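# Place bottles on ledges matching their cap colours

## Task

Put every bottle upright on the wall ledge whose label strip is the same colour as that bottle's cap, with the bottle's entire base resting on the ledge.

## Robot and tools

Robot: two seven-joint arms, left_arm and right_arm, each with a two-finger gripper. Both face +x. left_arm sits on the +y side; these names do not tell you which side of a camera image an arm appears on.

Frame: every pose is in one scene frame. Its origin is on the plane z = 0, under the midpoint between the two arm bases, which are 0.70 m higher. +z is up, +x is forward. Positions are in metres; orientations are unit quaternions written w first (qw, qx, qy, qz). Reported hand positions and orientations may be off by a few centimetres, more when an arm reaches far.

Gripper: the fingers point along the gripper's own +z axis and close along its y axis. end_effector_position is the point between the pads when closed, a few millimetres short of the fingertips. Closing pushes the fingertips about 17 mm further along +z, mostly while the pads are still more than 70 mm apart. Opening is a number from -1 (closed) to +1 (fully open, 0.145 m). A full close takes at least about 0.5 s. To hold something, keep commanding an opening clearly below grip_measured; the lower you go, the harder the squeeze (about 10 N per pad at most, more during a fast close).

Row layout (used by execute_actions and move): 16 plain numbers, always all of them even if one arm is idle: left_arm x, y, z, qw, qx, qy, qz, opening, then right_arm x, y, z, qw, qx, qy, qz, opening. x, y, z and the quaternion are an absolute target pose for that gripper's end_effector_position and end_effector_quat_wxyz in the scene frame, not an offset. To keep an arm still, repeat the pose from the last result taken before it stopped moving, plus its wanted opening, in every call; to keep an orientation, resend the same quaternion rather than the drifted measured one. A zero opening is a real command, so resend the current tool command to leave a gripper alone.

execute_actions(actions, cameras): actions is a list of actions; each action is a list of up to 15 rows, one per 1/30 s control step; if shorter, its last row is held to fill 15 steps. An action is rejected for both arms if any target lies more than 0.6 m from that gripper's current position along any of the gripper's own axes. A malformed action, or a first action failing that check against the last reported state, rejects the whole call. An empty list just reports state and images. cameras: names to return (cam_high, cam_low); omitted, null or ["all"] gives all, [] none; an unknown name voids the call.

move(target, speed, blend, opening_speed, blocking, cameras): target is one 16-number row or a list of up to 15 rows (no 0.6 m check). Each gripper follows a straight line from its Hand target to the target pose, turning the short way. speed is m/s, 0.002 to 1.1, default 0.25 (turn rate up to twice that in rad/s), one value or one per target. blend (m) rounds corners between listed targets; 0 stops at each. opening_speed (at least 0.2 per second on the -1..1 scale) ramps the fingers. blocking=false returns after about 0.5 s while the move continues; a new move replaces a running one. Paths ignore obstacles and the other arm; grippers lag, stray and may spike above speed, especially with a nearly straight arm. Faster contact hits harder; aiming further past contact presses harder. Moves are capped at 10 s. A changed opening in a later target is applied only after everything comes to rest there. The result adds a move: line with the ending (done, off_target, moving, held, fault) and limits (paced = pose was clipped, held = steps withheld). An arm not named is done (within 3 mm and 2 degrees). Neither done nor off_target says whether anything is touched.

wait(seconds 0 to 10, cameras): lets time pass with last commands held; a running move continues. stop(cameras): brakes a running move; needs room to slow. zoom_image(camera cam_high or cam_low, region [x0, y0, x1, y1] pixels, top-left origin, max 504x504): enlarged view of that camera's newest image. read_manual(section "licences"): licence text only. finished_scene(scene): ends the current scene (give its number); irreversible; the goal must hold without the robot.

Control details: each step the commanded orientation is clipped to within 32 degrees of the measured one, and position is favoured over orientation if both cannot be reached. An action may fall short; the result's Hand target shows where the arm is heading, so send the remainder next. Big wrist turns may swing the elbow.

Results: per arm, end_effector_position, end_effector_quat_wxyz, Hand target, Joint positions (last value = measured finger gap in m), grip_measured, Joint velocities ("within noise" means still), Joint torques (include gravity; numbers 3 and 4 wrap at ±28 N m), Tool commands, and for execute_actions some per-step positions. MOTOR HOT appears at 85 °C; at 100 °C an OVER-TEMPERATURE FAULT halts that arm for 30 to 60 s or more. Holding loads, stretching out or pushing at unreachable poses heats motors. Cameras cam_high and cam_low are 896x504.

Avoid: dropping bottles or releasing them while moving, fast impacts and hard presses, anything falling or leaving the work area, grippers or wrist cameras colliding (the clearance check does not prevent that), one gripper closing on the other's fingers, and arm stops. Loose objects may occasionally be nudged by an outside push.

Each tool is called after "Request:" as name([rows], argument=value, ...), one row to a line, values as JSON.

## Session

Request:
execute_actions(actions=[])

Scene clock: 0.00 s.
left_arm: end_effector_position=(+0.3554, +0.1334, +0.3763) grip_measured=+1.00 end_effector_quat_wxyz=(-0.040, -0.585, +0.680, -0.440) | right_arm: end_effector_position=(+0.4020, -0.0846, +0.4120) grip_measured=+1.00 end_effector_quat_wxyz=(+0.172, +0.783, +0.024, +0.598)
Joint positions: left_arm=[0.476 0.652 -0.724 1.144 -0.177 -0.294 0.656 0.145] | right_arm=[0.249 -0.096 -0.415 1.14 -0.092 0.203 -0.635 0.145]
Joint velocities: within noise
Joint torques (N m): no reading
Motor temperatures (°C): left_arm=[23 20 24 22 21 24 21] | right_arm=[21 23 24 21 21 21 22]
Hand target: left_arm +0.3554, +0.1334, +0.3763; -0.040, -0.585, +0.680, -0.440 | right_arm +0.4020, -0.0846, +0.4120; +0.172, +0.783, +0.024, +0.598
Tool commands: left_gripper/opening=+1.0 right_gripper/opening=+1.0

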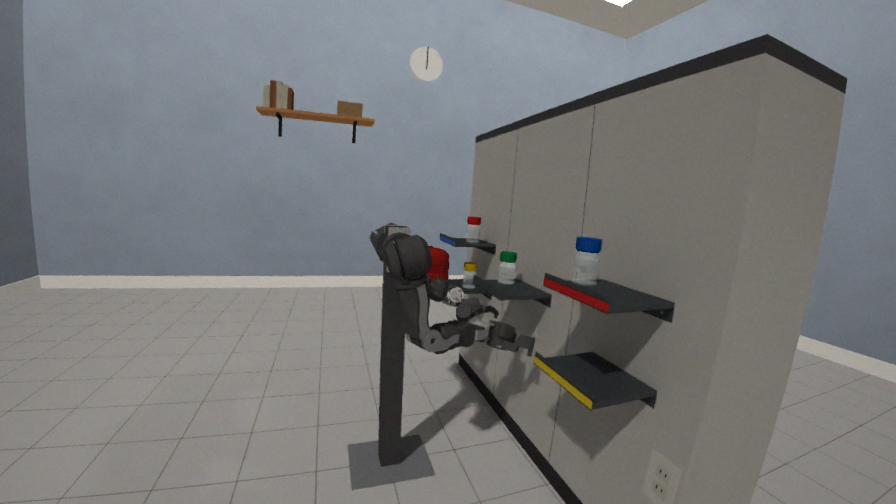

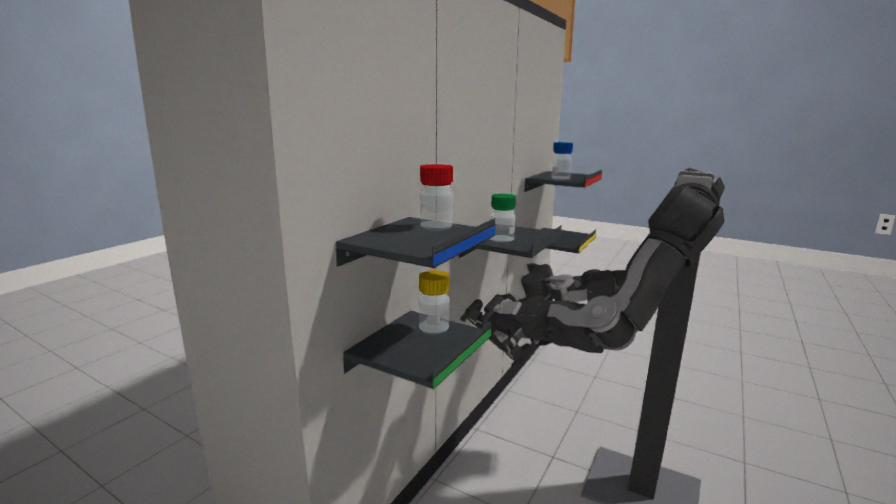

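Request:
zoom_image(camera="cam_high", region=[420, 200, 690, 420])

Request:
zoom_image(camera="cam_low", region=[330, 130, 630, 400])

Scaled by 1.867 from the camera's 896x504 image, which has a finer 1280x720 frame.

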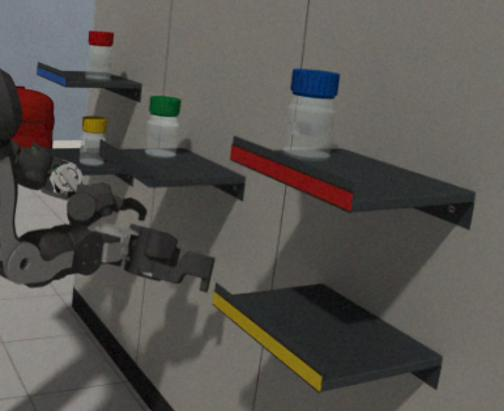

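Scaled by 1.680 from the camera's 896x504 image, which has a finer 1280x720 frame.

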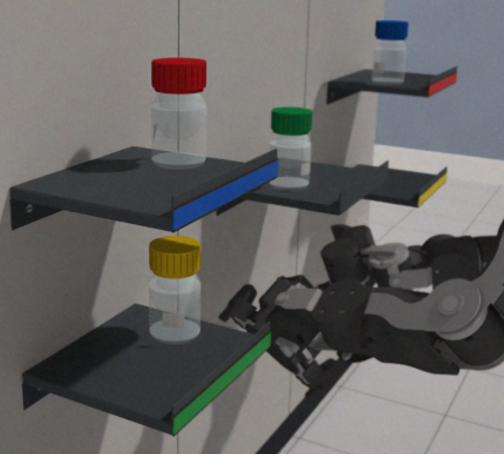

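Request:
zoom_image(camera="cam_low", region=[440, 180, 620, 281])

Request:
zoom_image(camera="cam_high", region=[420, 210, 580, 360])

Scaled by 2.800 from the camera's 896x504 image, which has a finer 1280x720 frame.

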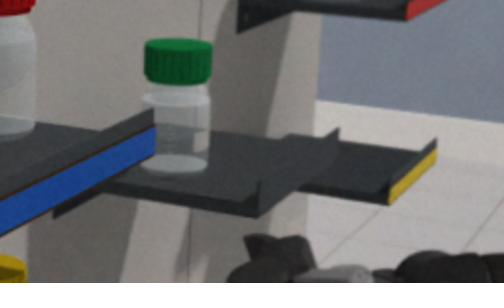

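Scaled by 3.150 from the camera's 896x504 image, which has a finer 1280x720 frame.

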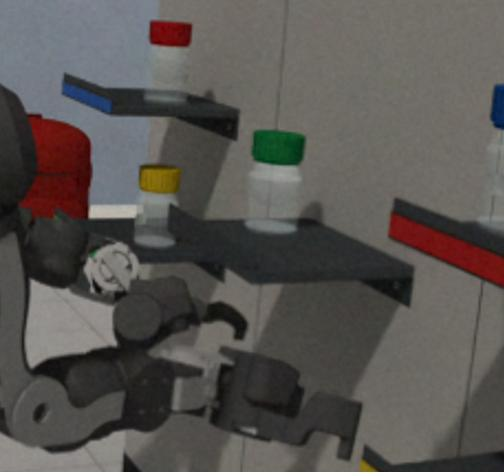

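Request:
move([
  [0.22,0.16,0.45,0,0.7071,0,0.7071,0.4, 0.24,-0.2,0.45,0,0.7071,0,0.7071,0.4],
  [0.2,0.05,0.63,0,0.7071,0,0.7071,0.4, 0.22,-0.34,0.727,0,0.7071,0,0.7071,0.4],
], speed=0.2, blend=0.03)

Scene clock: 189.53 s.
left_arm: end_effector_position=(+0.2081, +0.0779, +0.6089) grip_measured=+0.40 end_effector_quat_wxyz=(-0.055, +0.658, +0.019, +0.751) | right_arm: end_effector_position=(+0.2196, -0.3402, +0.7265) grip_measured=+0.40 end_effector_quat_wxyz=(+0.002, +0.705, -0.002, +0.709)
Joint positions: left_arm=[-0.793 -0.136 -0.656 2.436 -0.641 0.096 -0.39 0.105] | right_arm=[-1.094 0.813 1.571 2.209 1.51 0.467 0.128 0.105]
Joint velocities: within noise
Joint torques (N m): left_arm=[-2.12 -0.86 -3.22 3.66 -0.16 -0.61 0.06] | right_arm=[-0.12 3.57 2.41 0.42 0.14 -0.33 0.17]
Motor temperatures (°C): left_arm=[27 21 26 23 22 24 21] | right_arm=[23 23 23 23 21 20 21]
Hand target: left_arm +0.2072, +0.0750, +0.6072; -0.052, +0.660, +0.016, +0.749 | right_arm +0.2201, -0.3391, +0.7253; +0.000, +0.707, +0.000, +0.707
Off the commanded pose: left_arm 0.036 m, 10 deg | right_arm 0.001 m, 0 deg.
joint read past its limit (left arm) — joint 4 (elbow), upper limit, where the elbow is as bent as it goes.
joint read past its limit (right arm) — joint 3 (upper arm roll), upper limit.
joint sent to its limit (left arm) — joint 4 (elbow), upper limit, where the elbow is as bent as it goes.
joint sent to its limit (right arm) — joint 3 (upper arm roll), upper limit.
move: held (left_arm; a check stopped the path); path passed 1 of 2 targets; limits=held
pose unreachable (left arm): on one or more control steps of this call, first in action 0 (counted from 0), this arm could not follow its commanded pose, so it was not sent that pose on those steps. It may still have moved: this result reports where it is.
cause: moving toward the commanded pose would bring two parts of the arm too close to each other (its base and another part of the arm, with joints 1 (shoulder pitch) to 7 (wrist yaw) between them).

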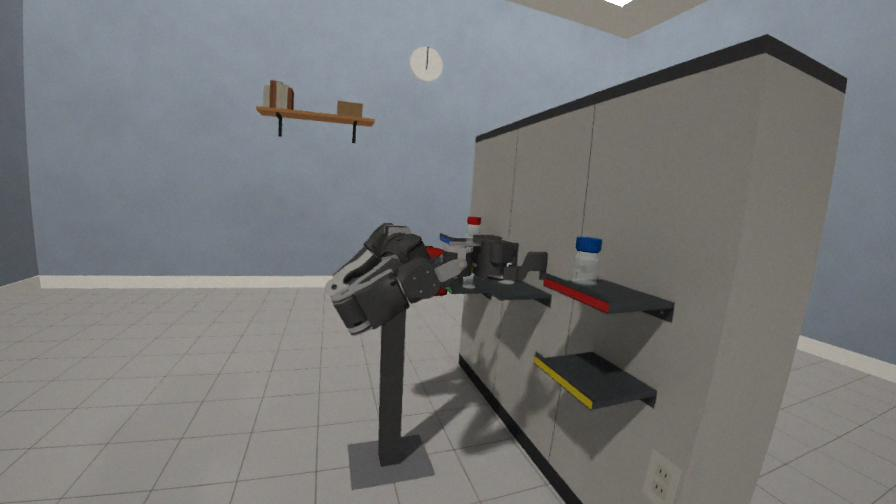

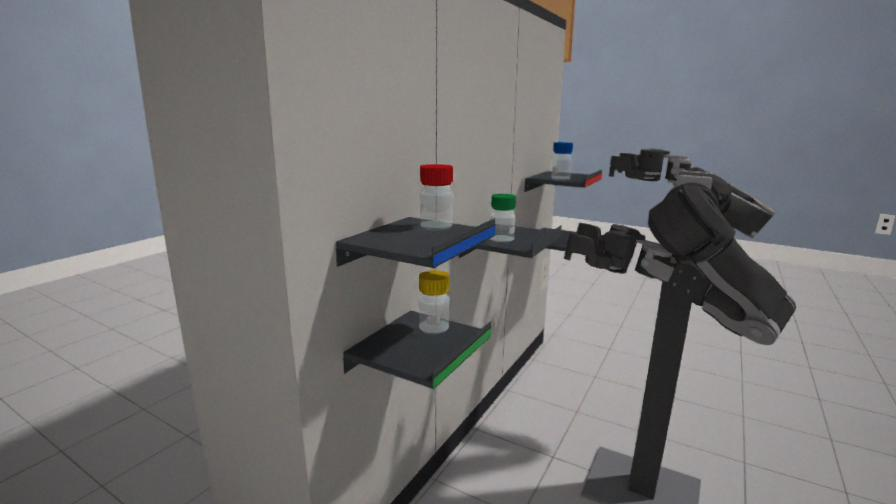

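Request:
zoom_image(camera="cam_high", region=[440, 200, 640, 330])

Request:
zoom_image(camera="cam_low", region=[480, 120, 700, 280])

Scaled by 2.520 from the camera's 896x504 image, which has a finer 1280x720 frame.

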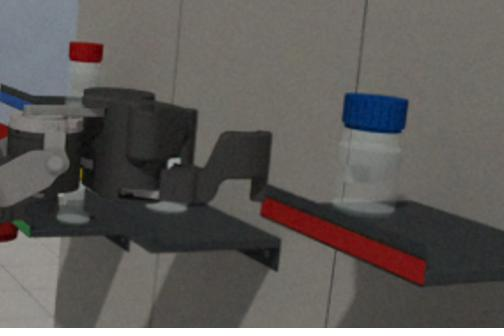

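Scaled by 2.291 from the camera's 896x504 image, which has a finer 1280x720 frame.

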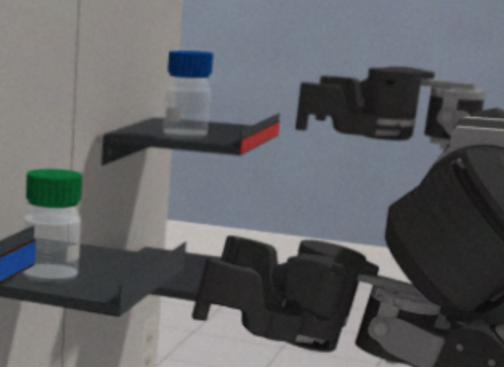

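Request:
move(target=[0.26,0.035,0.637,0,0.7071,0,0.7071,0.4, 0.32,-0.34,0.736,0,0.7071,0,0.7071,0.4], speed=0.15)

Request:
zoom_image(camera="cam_high", region=[440, 200, 640, 330])

Request:
zoom_image(camera="cam_low", region=[480, 120, 700, 280])

Scene clock: 229.00 s.
left_arm: end_effector_position=(+0.2598, +0.0355, +0.6379) grip_measured=+0.40 end_effector_quat_wxyz=(+0.002, +0.702, +0.001, +0.712) | right_arm: end_effector_position=(+0.3198, -0.3394, +0.7372) grip_measured=+0.40 end_effector_quat_wxyz=(+0.000, +0.707, +0.003, +0.708)
Joint positions: left_arm=[-0.143 -0.164 -0.806 2.371 -0.315 0.78 -0.566 0.105] | right_arm=[-1.062 1.322 1.367 1.938 1.557 0.313 -0.125 0.105]
Joint velocities: within noise
Joint torques (N m): left_arm=[2.41 -2.6 -1.43 2.99 -0.01 -0.48 -0.05] | right_arm=[1.57 3.68 3.25 0.44 0.09 -0.57 -0.15]
Motor temperatures (°C): left_arm=[25 21 25 23 22 24 21] | right_arm=[22 23 24 21 20 20 21]
Hand target: left_arm +0.2600, +0.0350, +0.6367; +0.001, +0.704, +0.000, +0.710 | right_arm +0.3200, -0.3399, +0.7360; +0.000, +0.707, +0.000, +0.707
Off the commanded pose: left_arm 0.001 m, 1 deg | right_arm 0.001 m, 0 deg.
joint sent to its limit (left arm) — joint 2 (shoulder roll), lower limit; joint 6 (wrist pitch), upper limit. The joint targets still meet the commanded pose.
move: done

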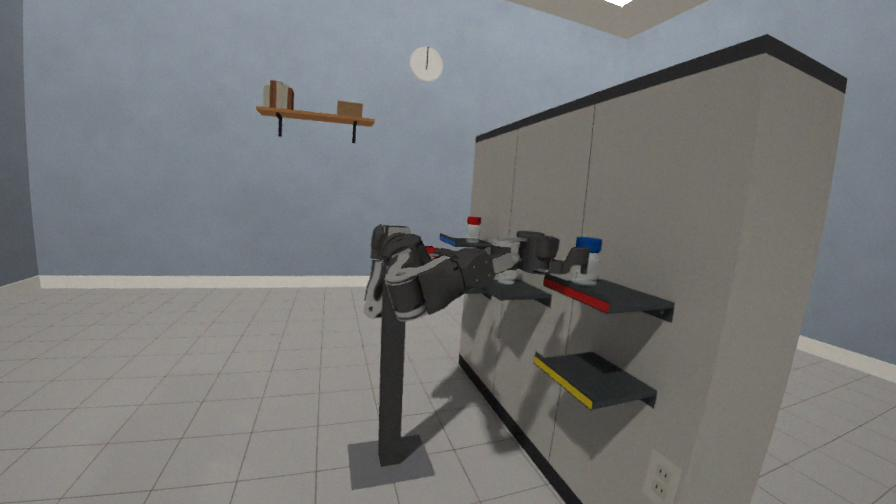

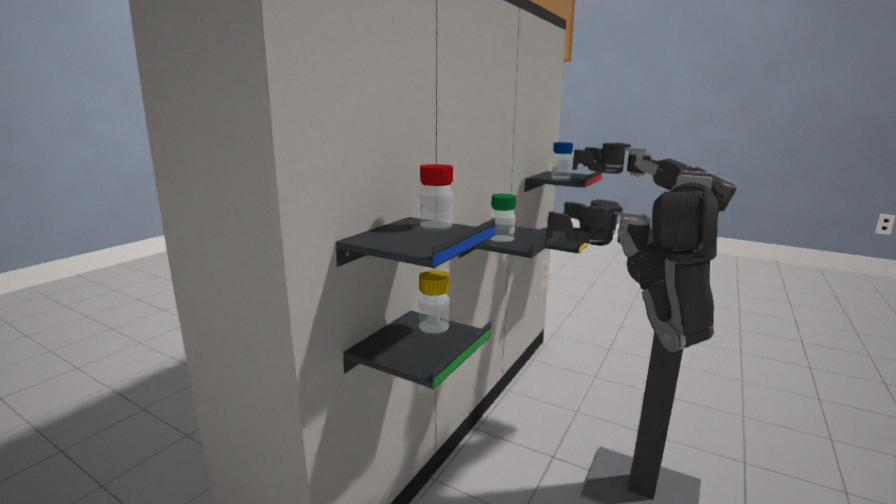

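Scaled by 2.520 from the camera's 896x504 image, which has a finer 1280x720 frame.

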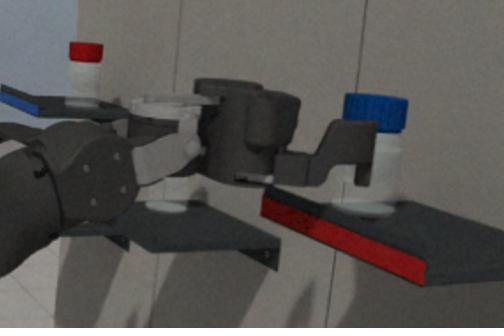

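Scaled by 2.291 from the camera's 896x504 image, which has a finer 1280x720 frame.

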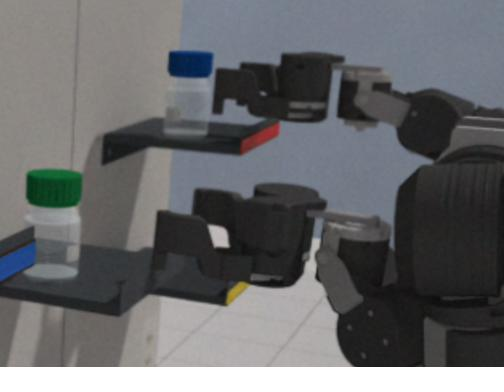

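Request:
move(target=[0.392,0.034,0.637,0,0.7071,0,0.7071,0.4, 0.378,-0.34,0.736,0,0.7071,0,0.7071,0.4], speed=0.12)

Request:
zoom_image(camera="cam_high", region=[440, 200, 640, 330])

Request:
zoom_image(camera="cam_low", region=[480, 120, 700, 280])

Scene clock: 253.83 s.
left_arm: end_effector_position=(+0.3917, +0.0348, +0.6381) grip_measured=+0.40 end_effector_quat_wxyz=(-0.001, +0.706, +0.002, +0.708) | right_arm: end_effector_position=(+0.3783, -0.3396, +0.7349) grip_measured=+0.40 end_effector_quat_wxyz=(+0.013, +0.703, +0.019, +0.711)
Joint positions: left_arm=[0.412 -0.164 -0.469 1.839 0.063 0.704 -0.538 0.105] | right_arm=[-0.953 1.594 1.113 1.702 1.559 0.151 -0.138 0.105]
Joint velocities: within noise
Joint torques (N m): left_arm=[6.79 -1.99 -0.54 3.81 -0.02 -0.65 0.18] | right_arm=[3.49 3.94 5.46 0.28 0.11 -0.35 -0.02]
Motor temperatures (°C): left_arm=[25 21 25 23 21 24 21] | right_arm=[22 23 24 21 20 21 21]
Hand target: left_arm +0.3920, +0.0340, +0.6370; +0.000, +0.707, +0.000, +0.707 | right_arm +0.3779, -0.3400, +0.7360; +0.013, +0.702, +0.018, +0.712
Off the commanded pose: left_arm 0.001 m, 0 deg | right_arm 0.001 m, 3 deg.
joint read past its limit (left arm) — joint 2 (shoulder roll), lower limit.
joint sent to its limit (right arm) — joint 5 (forearm roll), upper limit. The joint targets are off in orientation, not in position.
move: off_target (right_arm)

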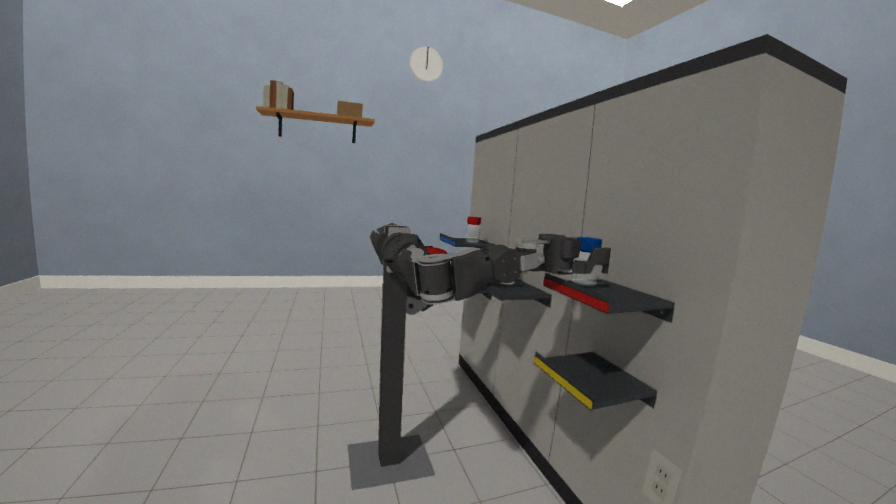

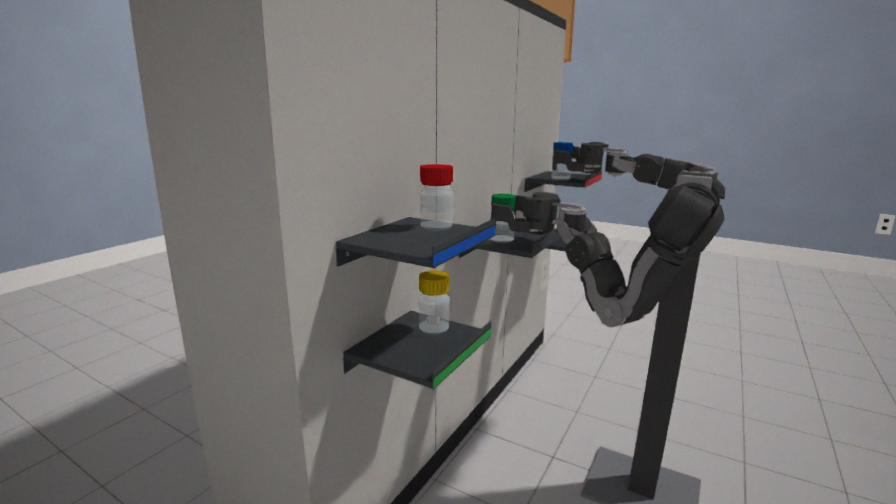

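Scaled by 2.520 from the camera's 896x504 image, which has a finer 1280x720 frame.

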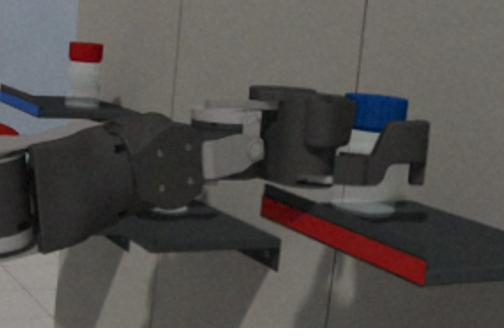

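Scaled by 2.291 from the camera's 896x504 image, which has a finer 1280x720 frame.

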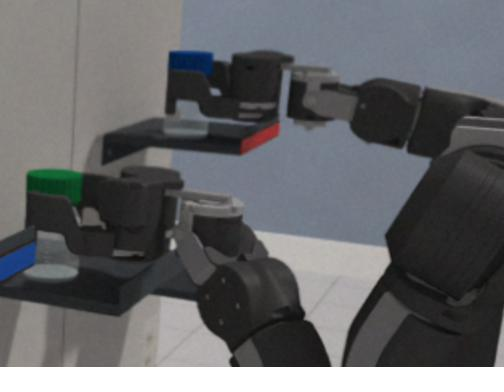

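Request:
move(target=[0.392,0.034,0.637,0,0.7071,0,0.7071,-0.6, 0.378,-0.34,0.736,0.013,0.702,0.018,0.712,-0.6], opening_speed=0.8)

Scene clock: 259.90 s.
left_arm: end_effector_position=(+0.3918, +0.0349, +0.6381) grip_measured=-0.26 end_effector_quat_wxyz=(-0.001, +0.706, +0.002, +0.708) | right_arm: end_effector_position=(+0.3782, -0.3400, +0.7351) grip_measured=-0.26 end_effector_quat_wxyz=(+0.013, +0.703, +0.018, +0.711)
Joint positions: left_arm=[0.412 -0.164 -0.469 1.839 0.064 0.703 -0.539 0.056] | right_arm=[-0.953 1.593 1.113 1.701 1.559 0.151 -0.139 0.056]
Joint velocities: within noise
Joint torques (N m): left_arm=[6.87 -1.96 -0.64 3.81 -0.04 -0.63 0.19] | right_arm=[4.02 4.15 4.78 0.13 0.06 -0.43 0.03]
Motor temperatures (°C): left_arm=[25 21 24 23 21 24 21] | right_arm=[22 23 24 21 20 21 21]
Hand target: left_arm +0.3920, +0.0339, +0.6370; +0.000, +0.707, +0.000, +0.707 | right_arm +0.3780, -0.3401, +0.7360; +0.013, +0.702, +0.018, +0.712
Off the commanded pose: left_arm 0.001 m, 0 deg | right_arm 0.001 m, 0 deg.
move: done

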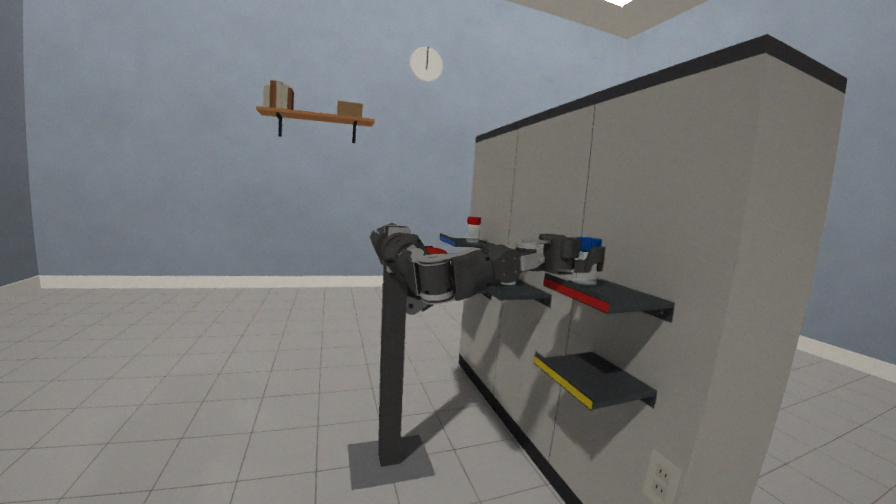

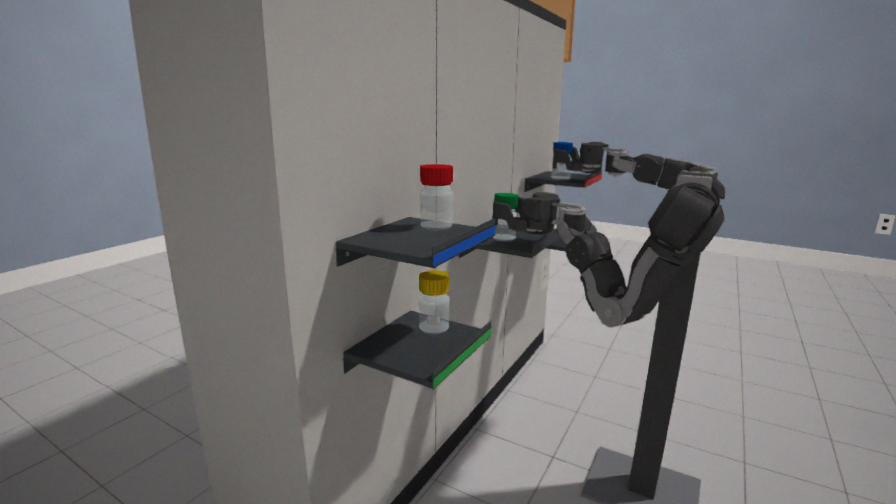

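Request:
move([
  [0.392,0.034,0.69,0,0.7071,0,0.7071,-0.6, 0.378,-0.34,0.79,0,0.7071,0,0.7071,-0.6],
  [0.25,0.06,0.69,0,0.7071,0,0.7071,-0.6, 0.28,-0.34,0.79,0,0.7071,0,0.7071,-0.6],
  [0.25,0.435,0.58,0,0.7071,0,0.7071,-0.6, 0.27,-0.2,0.72,0,0.7071,0,0.7071,-0.6],
], speed=0.15, blend=0.01)

Scene clock: 290.93 s.
left_arm: end_effector_position=(+0.2501, +0.4362, +0.5805) grip_measured=-0.26 end_effector_quat_wxyz=(-0.100, +0.735, -0.030, +0.670) | right_arm: end_effector_position=(+0.2710, -0.2016, +0.7203) grip_measured=-0.26 end_effector_quat_wxyz=(-0.092, +0.714, +0.102, +0.687)
Joint positions: left_arm=[0.698 1.907 -1.563 1.639 1.586 -0.78 0.093 0.056] | right_arm=[-0.121 1.01 0.667 2.44 1.559 0.785 -0.364 0.056]
Joint velocities: within noise
Joint torques (N m): left_arm=[1.86 5.76 1.62 -0.53 0.24 -0.89 0.11] | right_arm=[1.91 5.42 2.3 0.59 -0.03 -0.34 0.17]
Motor temperatures (°C): left_arm=[26 21 24 23 21 25 21] | right_arm=[22 24 25 20 20 21 21]
Hand target: left_arm +0.2502, +0.4347, +0.5800; -0.097, +0.733, -0.031, +0.672 | right_arm +0.2706, -0.2005, +0.7201; -0.094, +0.714, +0.105, +0.686
Off the commanded pose: left_arm 0.001 m, 13 deg | right_arm 0.002 m, 16 deg.
joint sent to its limit (left arm) — joint 3 (upper arm roll), lower limit; joint 5 (forearm roll), upper limit; joint 6 (wrist pitch), lower limit. The joint targets are off in orientation, not in position.
joint sent to its limit (right arm) — joint 4 (elbow), upper limit, where the elbow is as bent as it goes; joint 5 (forearm roll), upper limit; joint 6 (wrist pitch), upper limit. The joint targets are off in orientation, not in position.
move: off_target (left_arm, right_arm)

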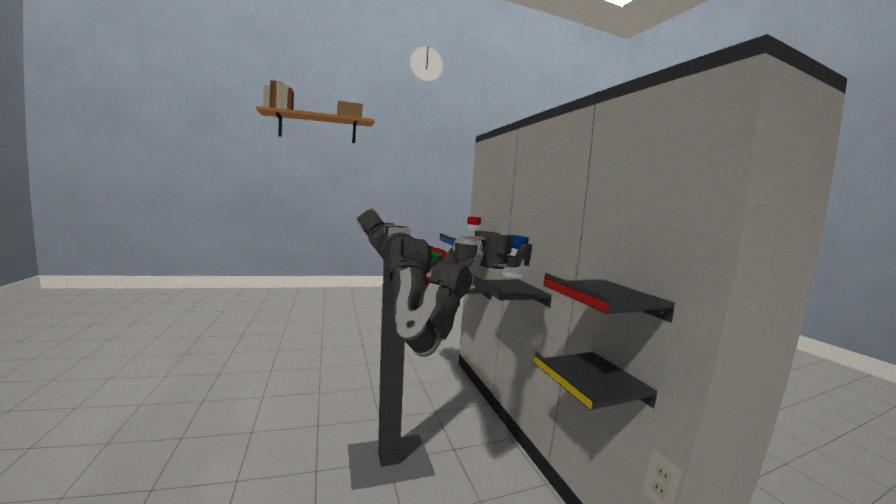

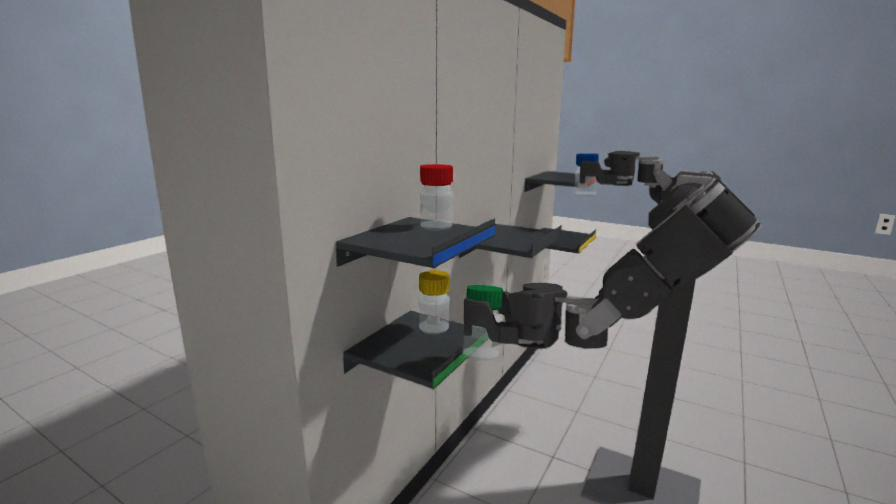

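Request:
move([
  [0.392,0.435,0.585,0,0.7071,0,0.7071,-0.6, 0.392,-0.03,0.70,0,0.7071,0,0.7071,-0.6],
], speed=0.12)

Request:
zoom_image(camera="cam_low", region=[330, 130, 630, 400])

Scene clock: 309.93 s.
left_arm: end_effector_position=(+0.3916, +0.4348, +0.5814) grip_measured=-0.26 end_effector_quat_wxyz=(+0.000, +0.711, +0.001, +0.703) | right_arm: end_effector_position=(+0.3924, -0.0292, +0.6969) grip_measured=-0.26 end_effector_quat_wxyz=(-0.001, +0.712, +0.004, +0.703)
Joint positions: left_arm=[0.748 1.322 -1.061 1.031 1.561 -0.336 0.338 0.056] | right_arm=[0.958 0.201 -0.868 1.863 1.051 0.634 -1.266 0.056]
Joint velocities: within noise
Joint torques (N m): left_arm=[7 6.69 3.51 0.28 0.32 -0.75 0.2] | right_arm=[6.84 -1.2 2.8 2.28 -0.66 -0.32 -0.11]
Motor temperatures (°C): left_arm=[25 23 24 22 21 25 21] | right_arm=[22 24 24 20 20 20 21]
Hand target: left_arm +0.3920, +0.4350, +0.5850; +0.000, +0.707, +0.000, +0.707 | right_arm +0.3920, -0.0300, +0.7001; +0.000, +0.707, +0.000, +0.707
Off the commanded pose: left_arm 0.004 m, 1 deg | right_arm 0.003 m, 1 deg.
move: off_target (left_arm)

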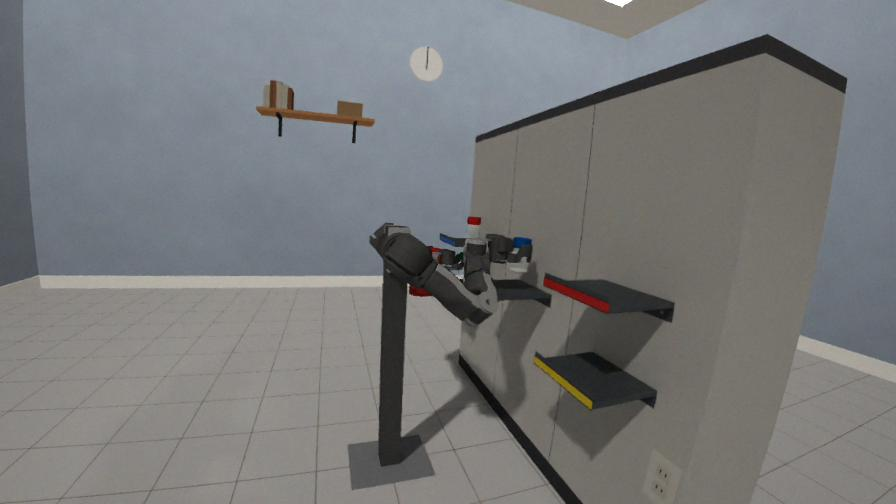

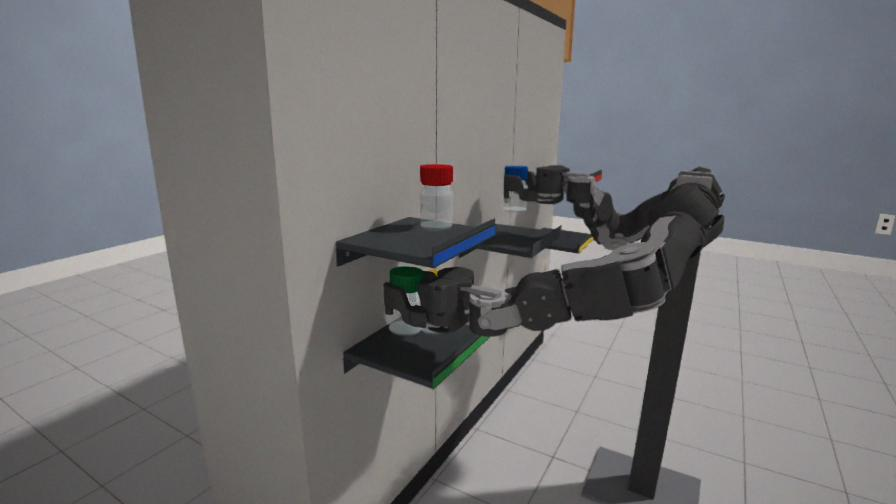

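Scaled by 1.680 from the camera's 896x504 image, which has a finer 1280x720 frame.

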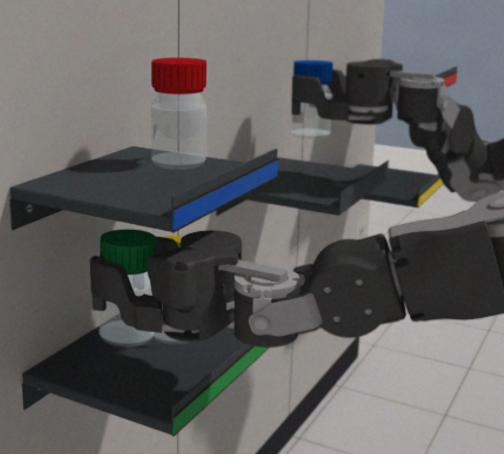

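Request:
move([
  [0.392,0.435,0.546,0,0.7071,0,0.7071,-0.6, 0.392,-0.03,0.646,0,0.7071,0,0.7071,-0.6],
], speed=0.06)

Request:
zoom_image(camera="cam_low", region=[370, 250, 510, 390])

Request:
zoom_image(camera="cam_low", region=[460, 150, 600, 280])

Scene clock: 319.83 s.
left_arm: end_effector_position=(+0.3923, +0.4374, +0.5518) grip_measured=-0.26 end_effector_quat_wxyz=(-0.003, +0.702, +0.002, +0.712) | right_arm: end_effector_position=(+0.3921, -0.0309, +0.6436) grip_measured=-0.26 end_effector_quat_wxyz=(+0.002, +0.712, -0.001, +0.703)
Joint positions: left_arm=[0.691 1.224 -1.061 0.902 1.569 -0.442 0.391 0.056] | right_arm=[0.844 0.277 -0.992 1.836 0.936 0.434 -1.212 0.056]
Joint velocities: within noise
Joint torques (N m): left_arm=[5.02 5.39 1.58 0.14 0.26 -0.49 0.17] | right_arm=[6.63 -0.65 2.3 2.52 -0.74 -0.35 0.16]
Motor temperatures (°C): left_arm=[26 23 25 22 21 25 21] | right_arm=[23 23 24 20 21 20 21]
Hand target: left_arm +0.3919, +0.4349, +0.5459; +0.000, +0.707, +0.000, +0.707 | right_arm +0.3920, -0.0301, +0.6461; +0.000, +0.707, +0.000, +0.707
Off the commanded pose: left_arm 0.006 m, 1 deg | right_arm 0.003 m, 1 deg.
move: off_target (left_arm)

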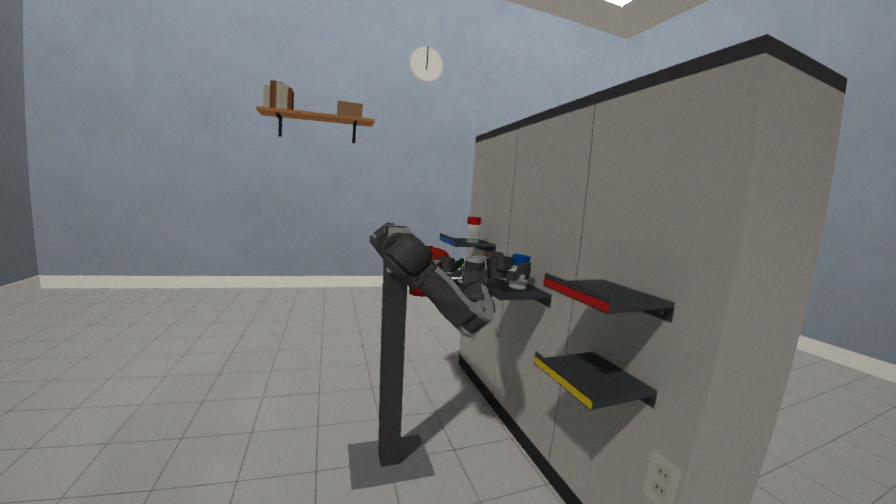

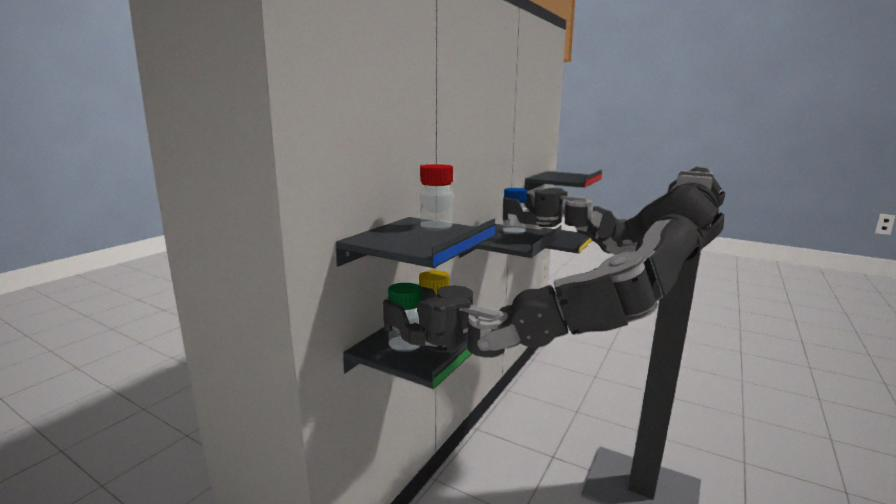

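Scaled by 3.600 from the camera's 896x504 image, which has a finer 1280x720 frame.

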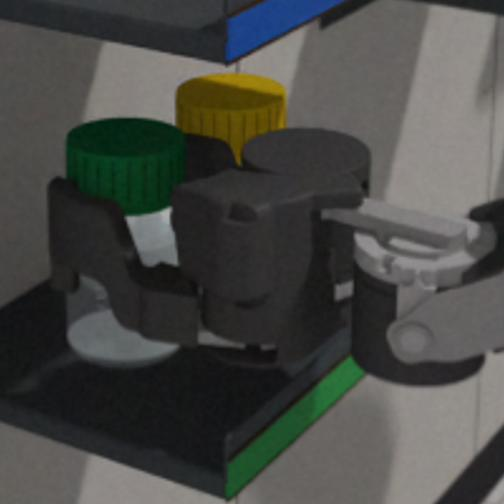

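Scaled by 3.600 from the camera's 896x504 image, which has a finer 1280x720 frame.

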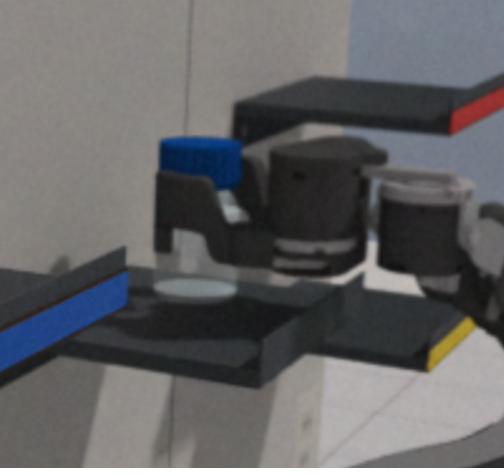

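Request:
move([
  [0.392,0.435,0.550,0,0.7071,0,0.7071,-0.6, 0.392,-0.03,0.638,0,0.7071,0,0.7071,-0.6],
  [0.392,0.435,0.550,0,0.7071,0,0.7071,0.1, 0.392,-0.03,0.638,0,0.7071,0,0.7071,-0.6],
], speed=0.04, opening_speed=0.8)

Request:
zoom_image(camera="cam_low", region=[370, 250, 510, 390])

Request:
zoom_image(camera="cam_low", region=[460, 150, 600, 280])

Scene clock: 334.93 s.
left_arm: end_effector_position=(+0.3922, +0.4366, +0.5521) grip_measured=+0.10 end_effector_quat_wxyz=(-0.002, +0.704, +0.003, +0.710) | right_arm: end_effector_position=(+0.3918, -0.0310, +0.6408) grip_measured=-0.26 end_effector_quat_wxyz=(+0.002, +0.705, -0.002, +0.710)
Joint positions: left_arm=[0.691 1.23 -1.061 0.913 1.57 -0.432 0.384 0.083] | right_arm=[0.835 0.285 -1.009 1.831 0.906 0.401 -1.203 0.056]
Joint velocities: within noise
Joint torques (N m): left_arm=[6.11 6.58 1.99 0.84 0.18 -0.47 0.16] | right_arm=[5.21 -0.73 2.45 1.88 -0.39 -0.22 0.19]
Motor temperatures (°C): left_arm=[25 23 25 22 21 25 21] | right_arm=[24 23 24 20 21 20 21]
Hand target: left_arm +0.3919, +0.4351, +0.5499; +0.000, +0.707, +0.000, +0.707 | right_arm +0.3919, -0.0300, +0.6380; +0.000, +0.707, +0.000, +0.707
Off the commanded pose: left_arm 0.003 m, 1 deg | right_arm 0.003 m, 0 deg.
move: done

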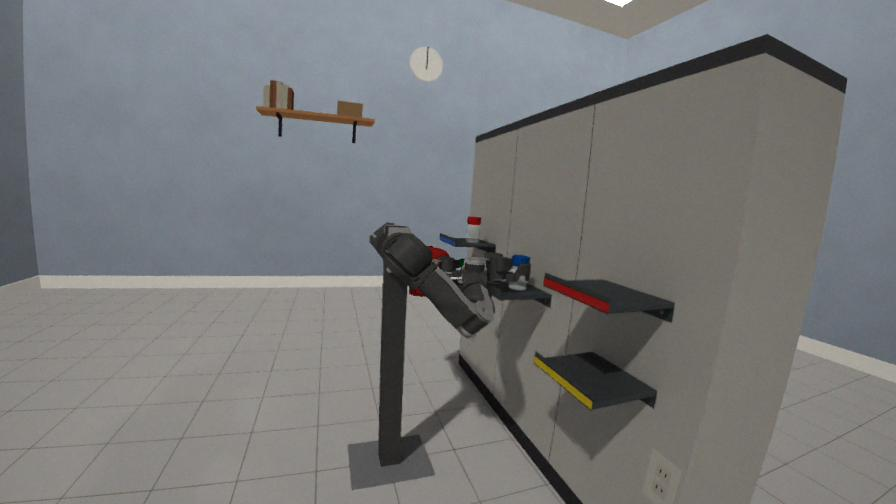

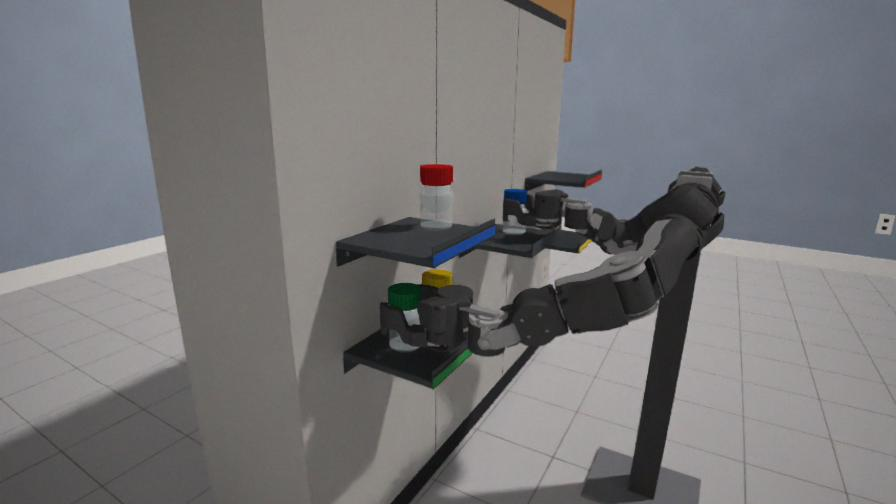

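Scaled by 3.600 from the camera's 896x504 image, which has a finer 1280x720 frame.

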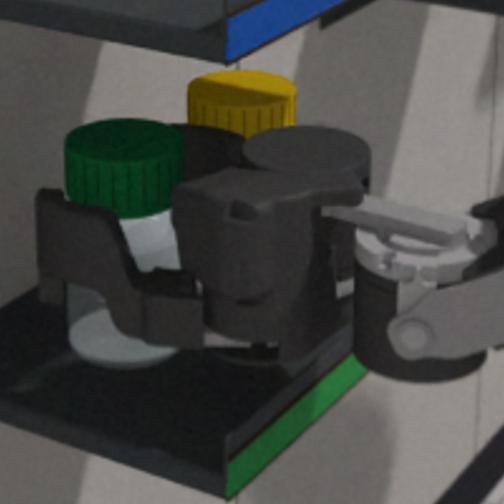

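Scaled by 3.600 from the camera's 896x504 image, which has a finer 1280x720 frame.

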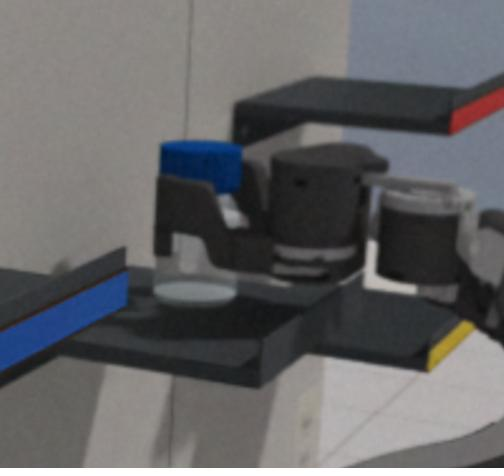

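Request:
move([
  [0.392,0.443,0.552,0,0.7071,0,0.7071,0.1, 0.392,-0.03,0.639,0,0.7071,0,0.7071,0.4],
  [0.27,0.443,0.556,0,0.7071,0,0.7071,0.1, 0.27,-0.03,0.645,0,0.7071,0,0.7071,0.4],
], speed=0.12, opening_speed=0.8)

Request:
zoom_image(camera="cam_low", region=[330, 130, 630, 400])

Request:
zoom_image(camera="cam_high", region=[420, 200, 690, 420])

Scene clock: 348.30 s.
left_arm: end_effector_position=(+0.2704, +0.4427, +0.5565) grip_measured=+0.10 end_effector_quat_wxyz=(+0.000, +0.706, +0.000, +0.708) | right_arm: end_effector_position=(+0.2698, -0.0291, +0.6449) grip_measured=+0.40 end_effector_quat_wxyz=(-0.004, +0.708, +0.001, +0.707)
Joint positions: left_arm=[-1.013 1.212 0.587 1.361 1.469 -0.481 0.451 0.083] | right_arm=[0.514 0.203 -1.123 2.337 0.734 0.677 -1.562 0.105]
Joint velocities: within noise
Joint torques (N m): left_arm=[1.28 4.68 3.26 0.79 0.3 -0.52 0.11] | right_arm=[3.52 -1.49 1.51 2.21 -0.48 0.18 -0.16]
Motor temperatures (°C): left_arm=[26 24 25 22 21 25 21] | right_arm=[24 23 24 20 21 20 21]
Hand target: left_arm +0.2700, +0.4430, +0.5560; +0.000, +0.707, +0.000, +0.707 | right_arm +0.2700, -0.0300, +0.6450; +0.000, +0.707, +0.000, +0.707
Off the commanded pose: left_arm 0.001 m, 0 deg | right_arm 0.001 m, 0 deg.
move: done

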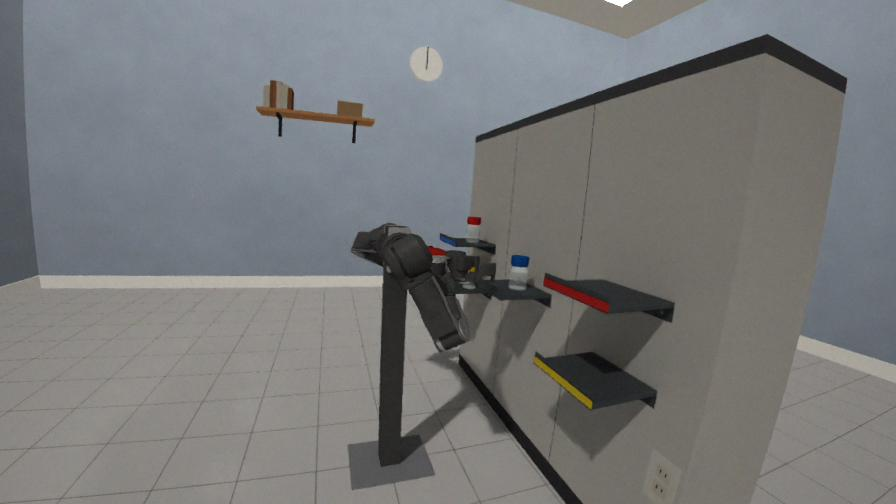

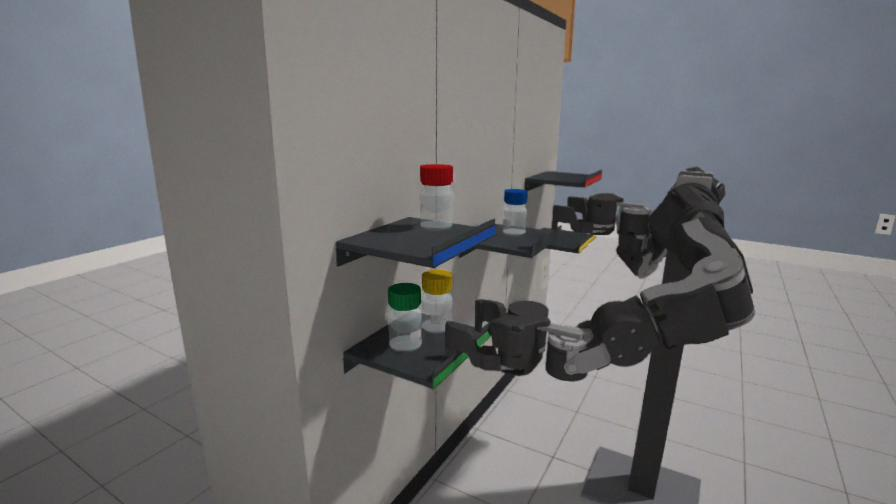

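Scaled by 1.680 from the camera's 896x504 image, which has a finer 1280x720 frame.

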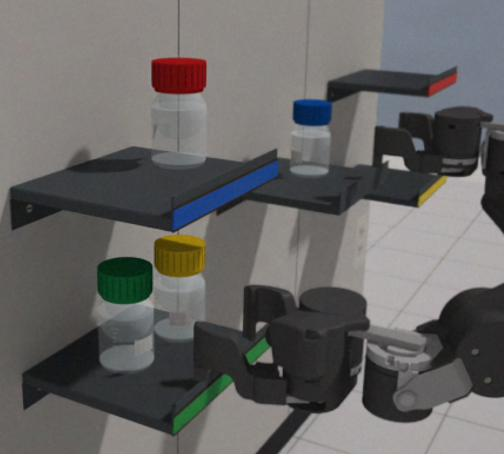

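Scaled by 1.867 from the camera's 896x504 image, which has a finer 1280x720 frame.

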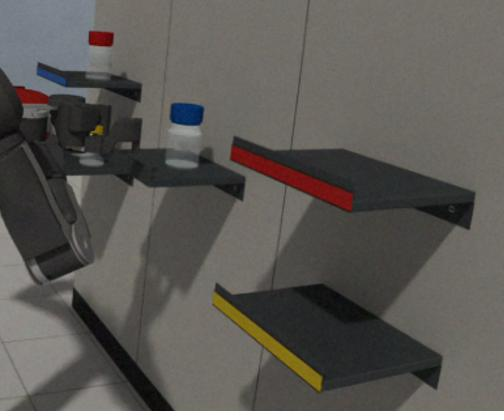

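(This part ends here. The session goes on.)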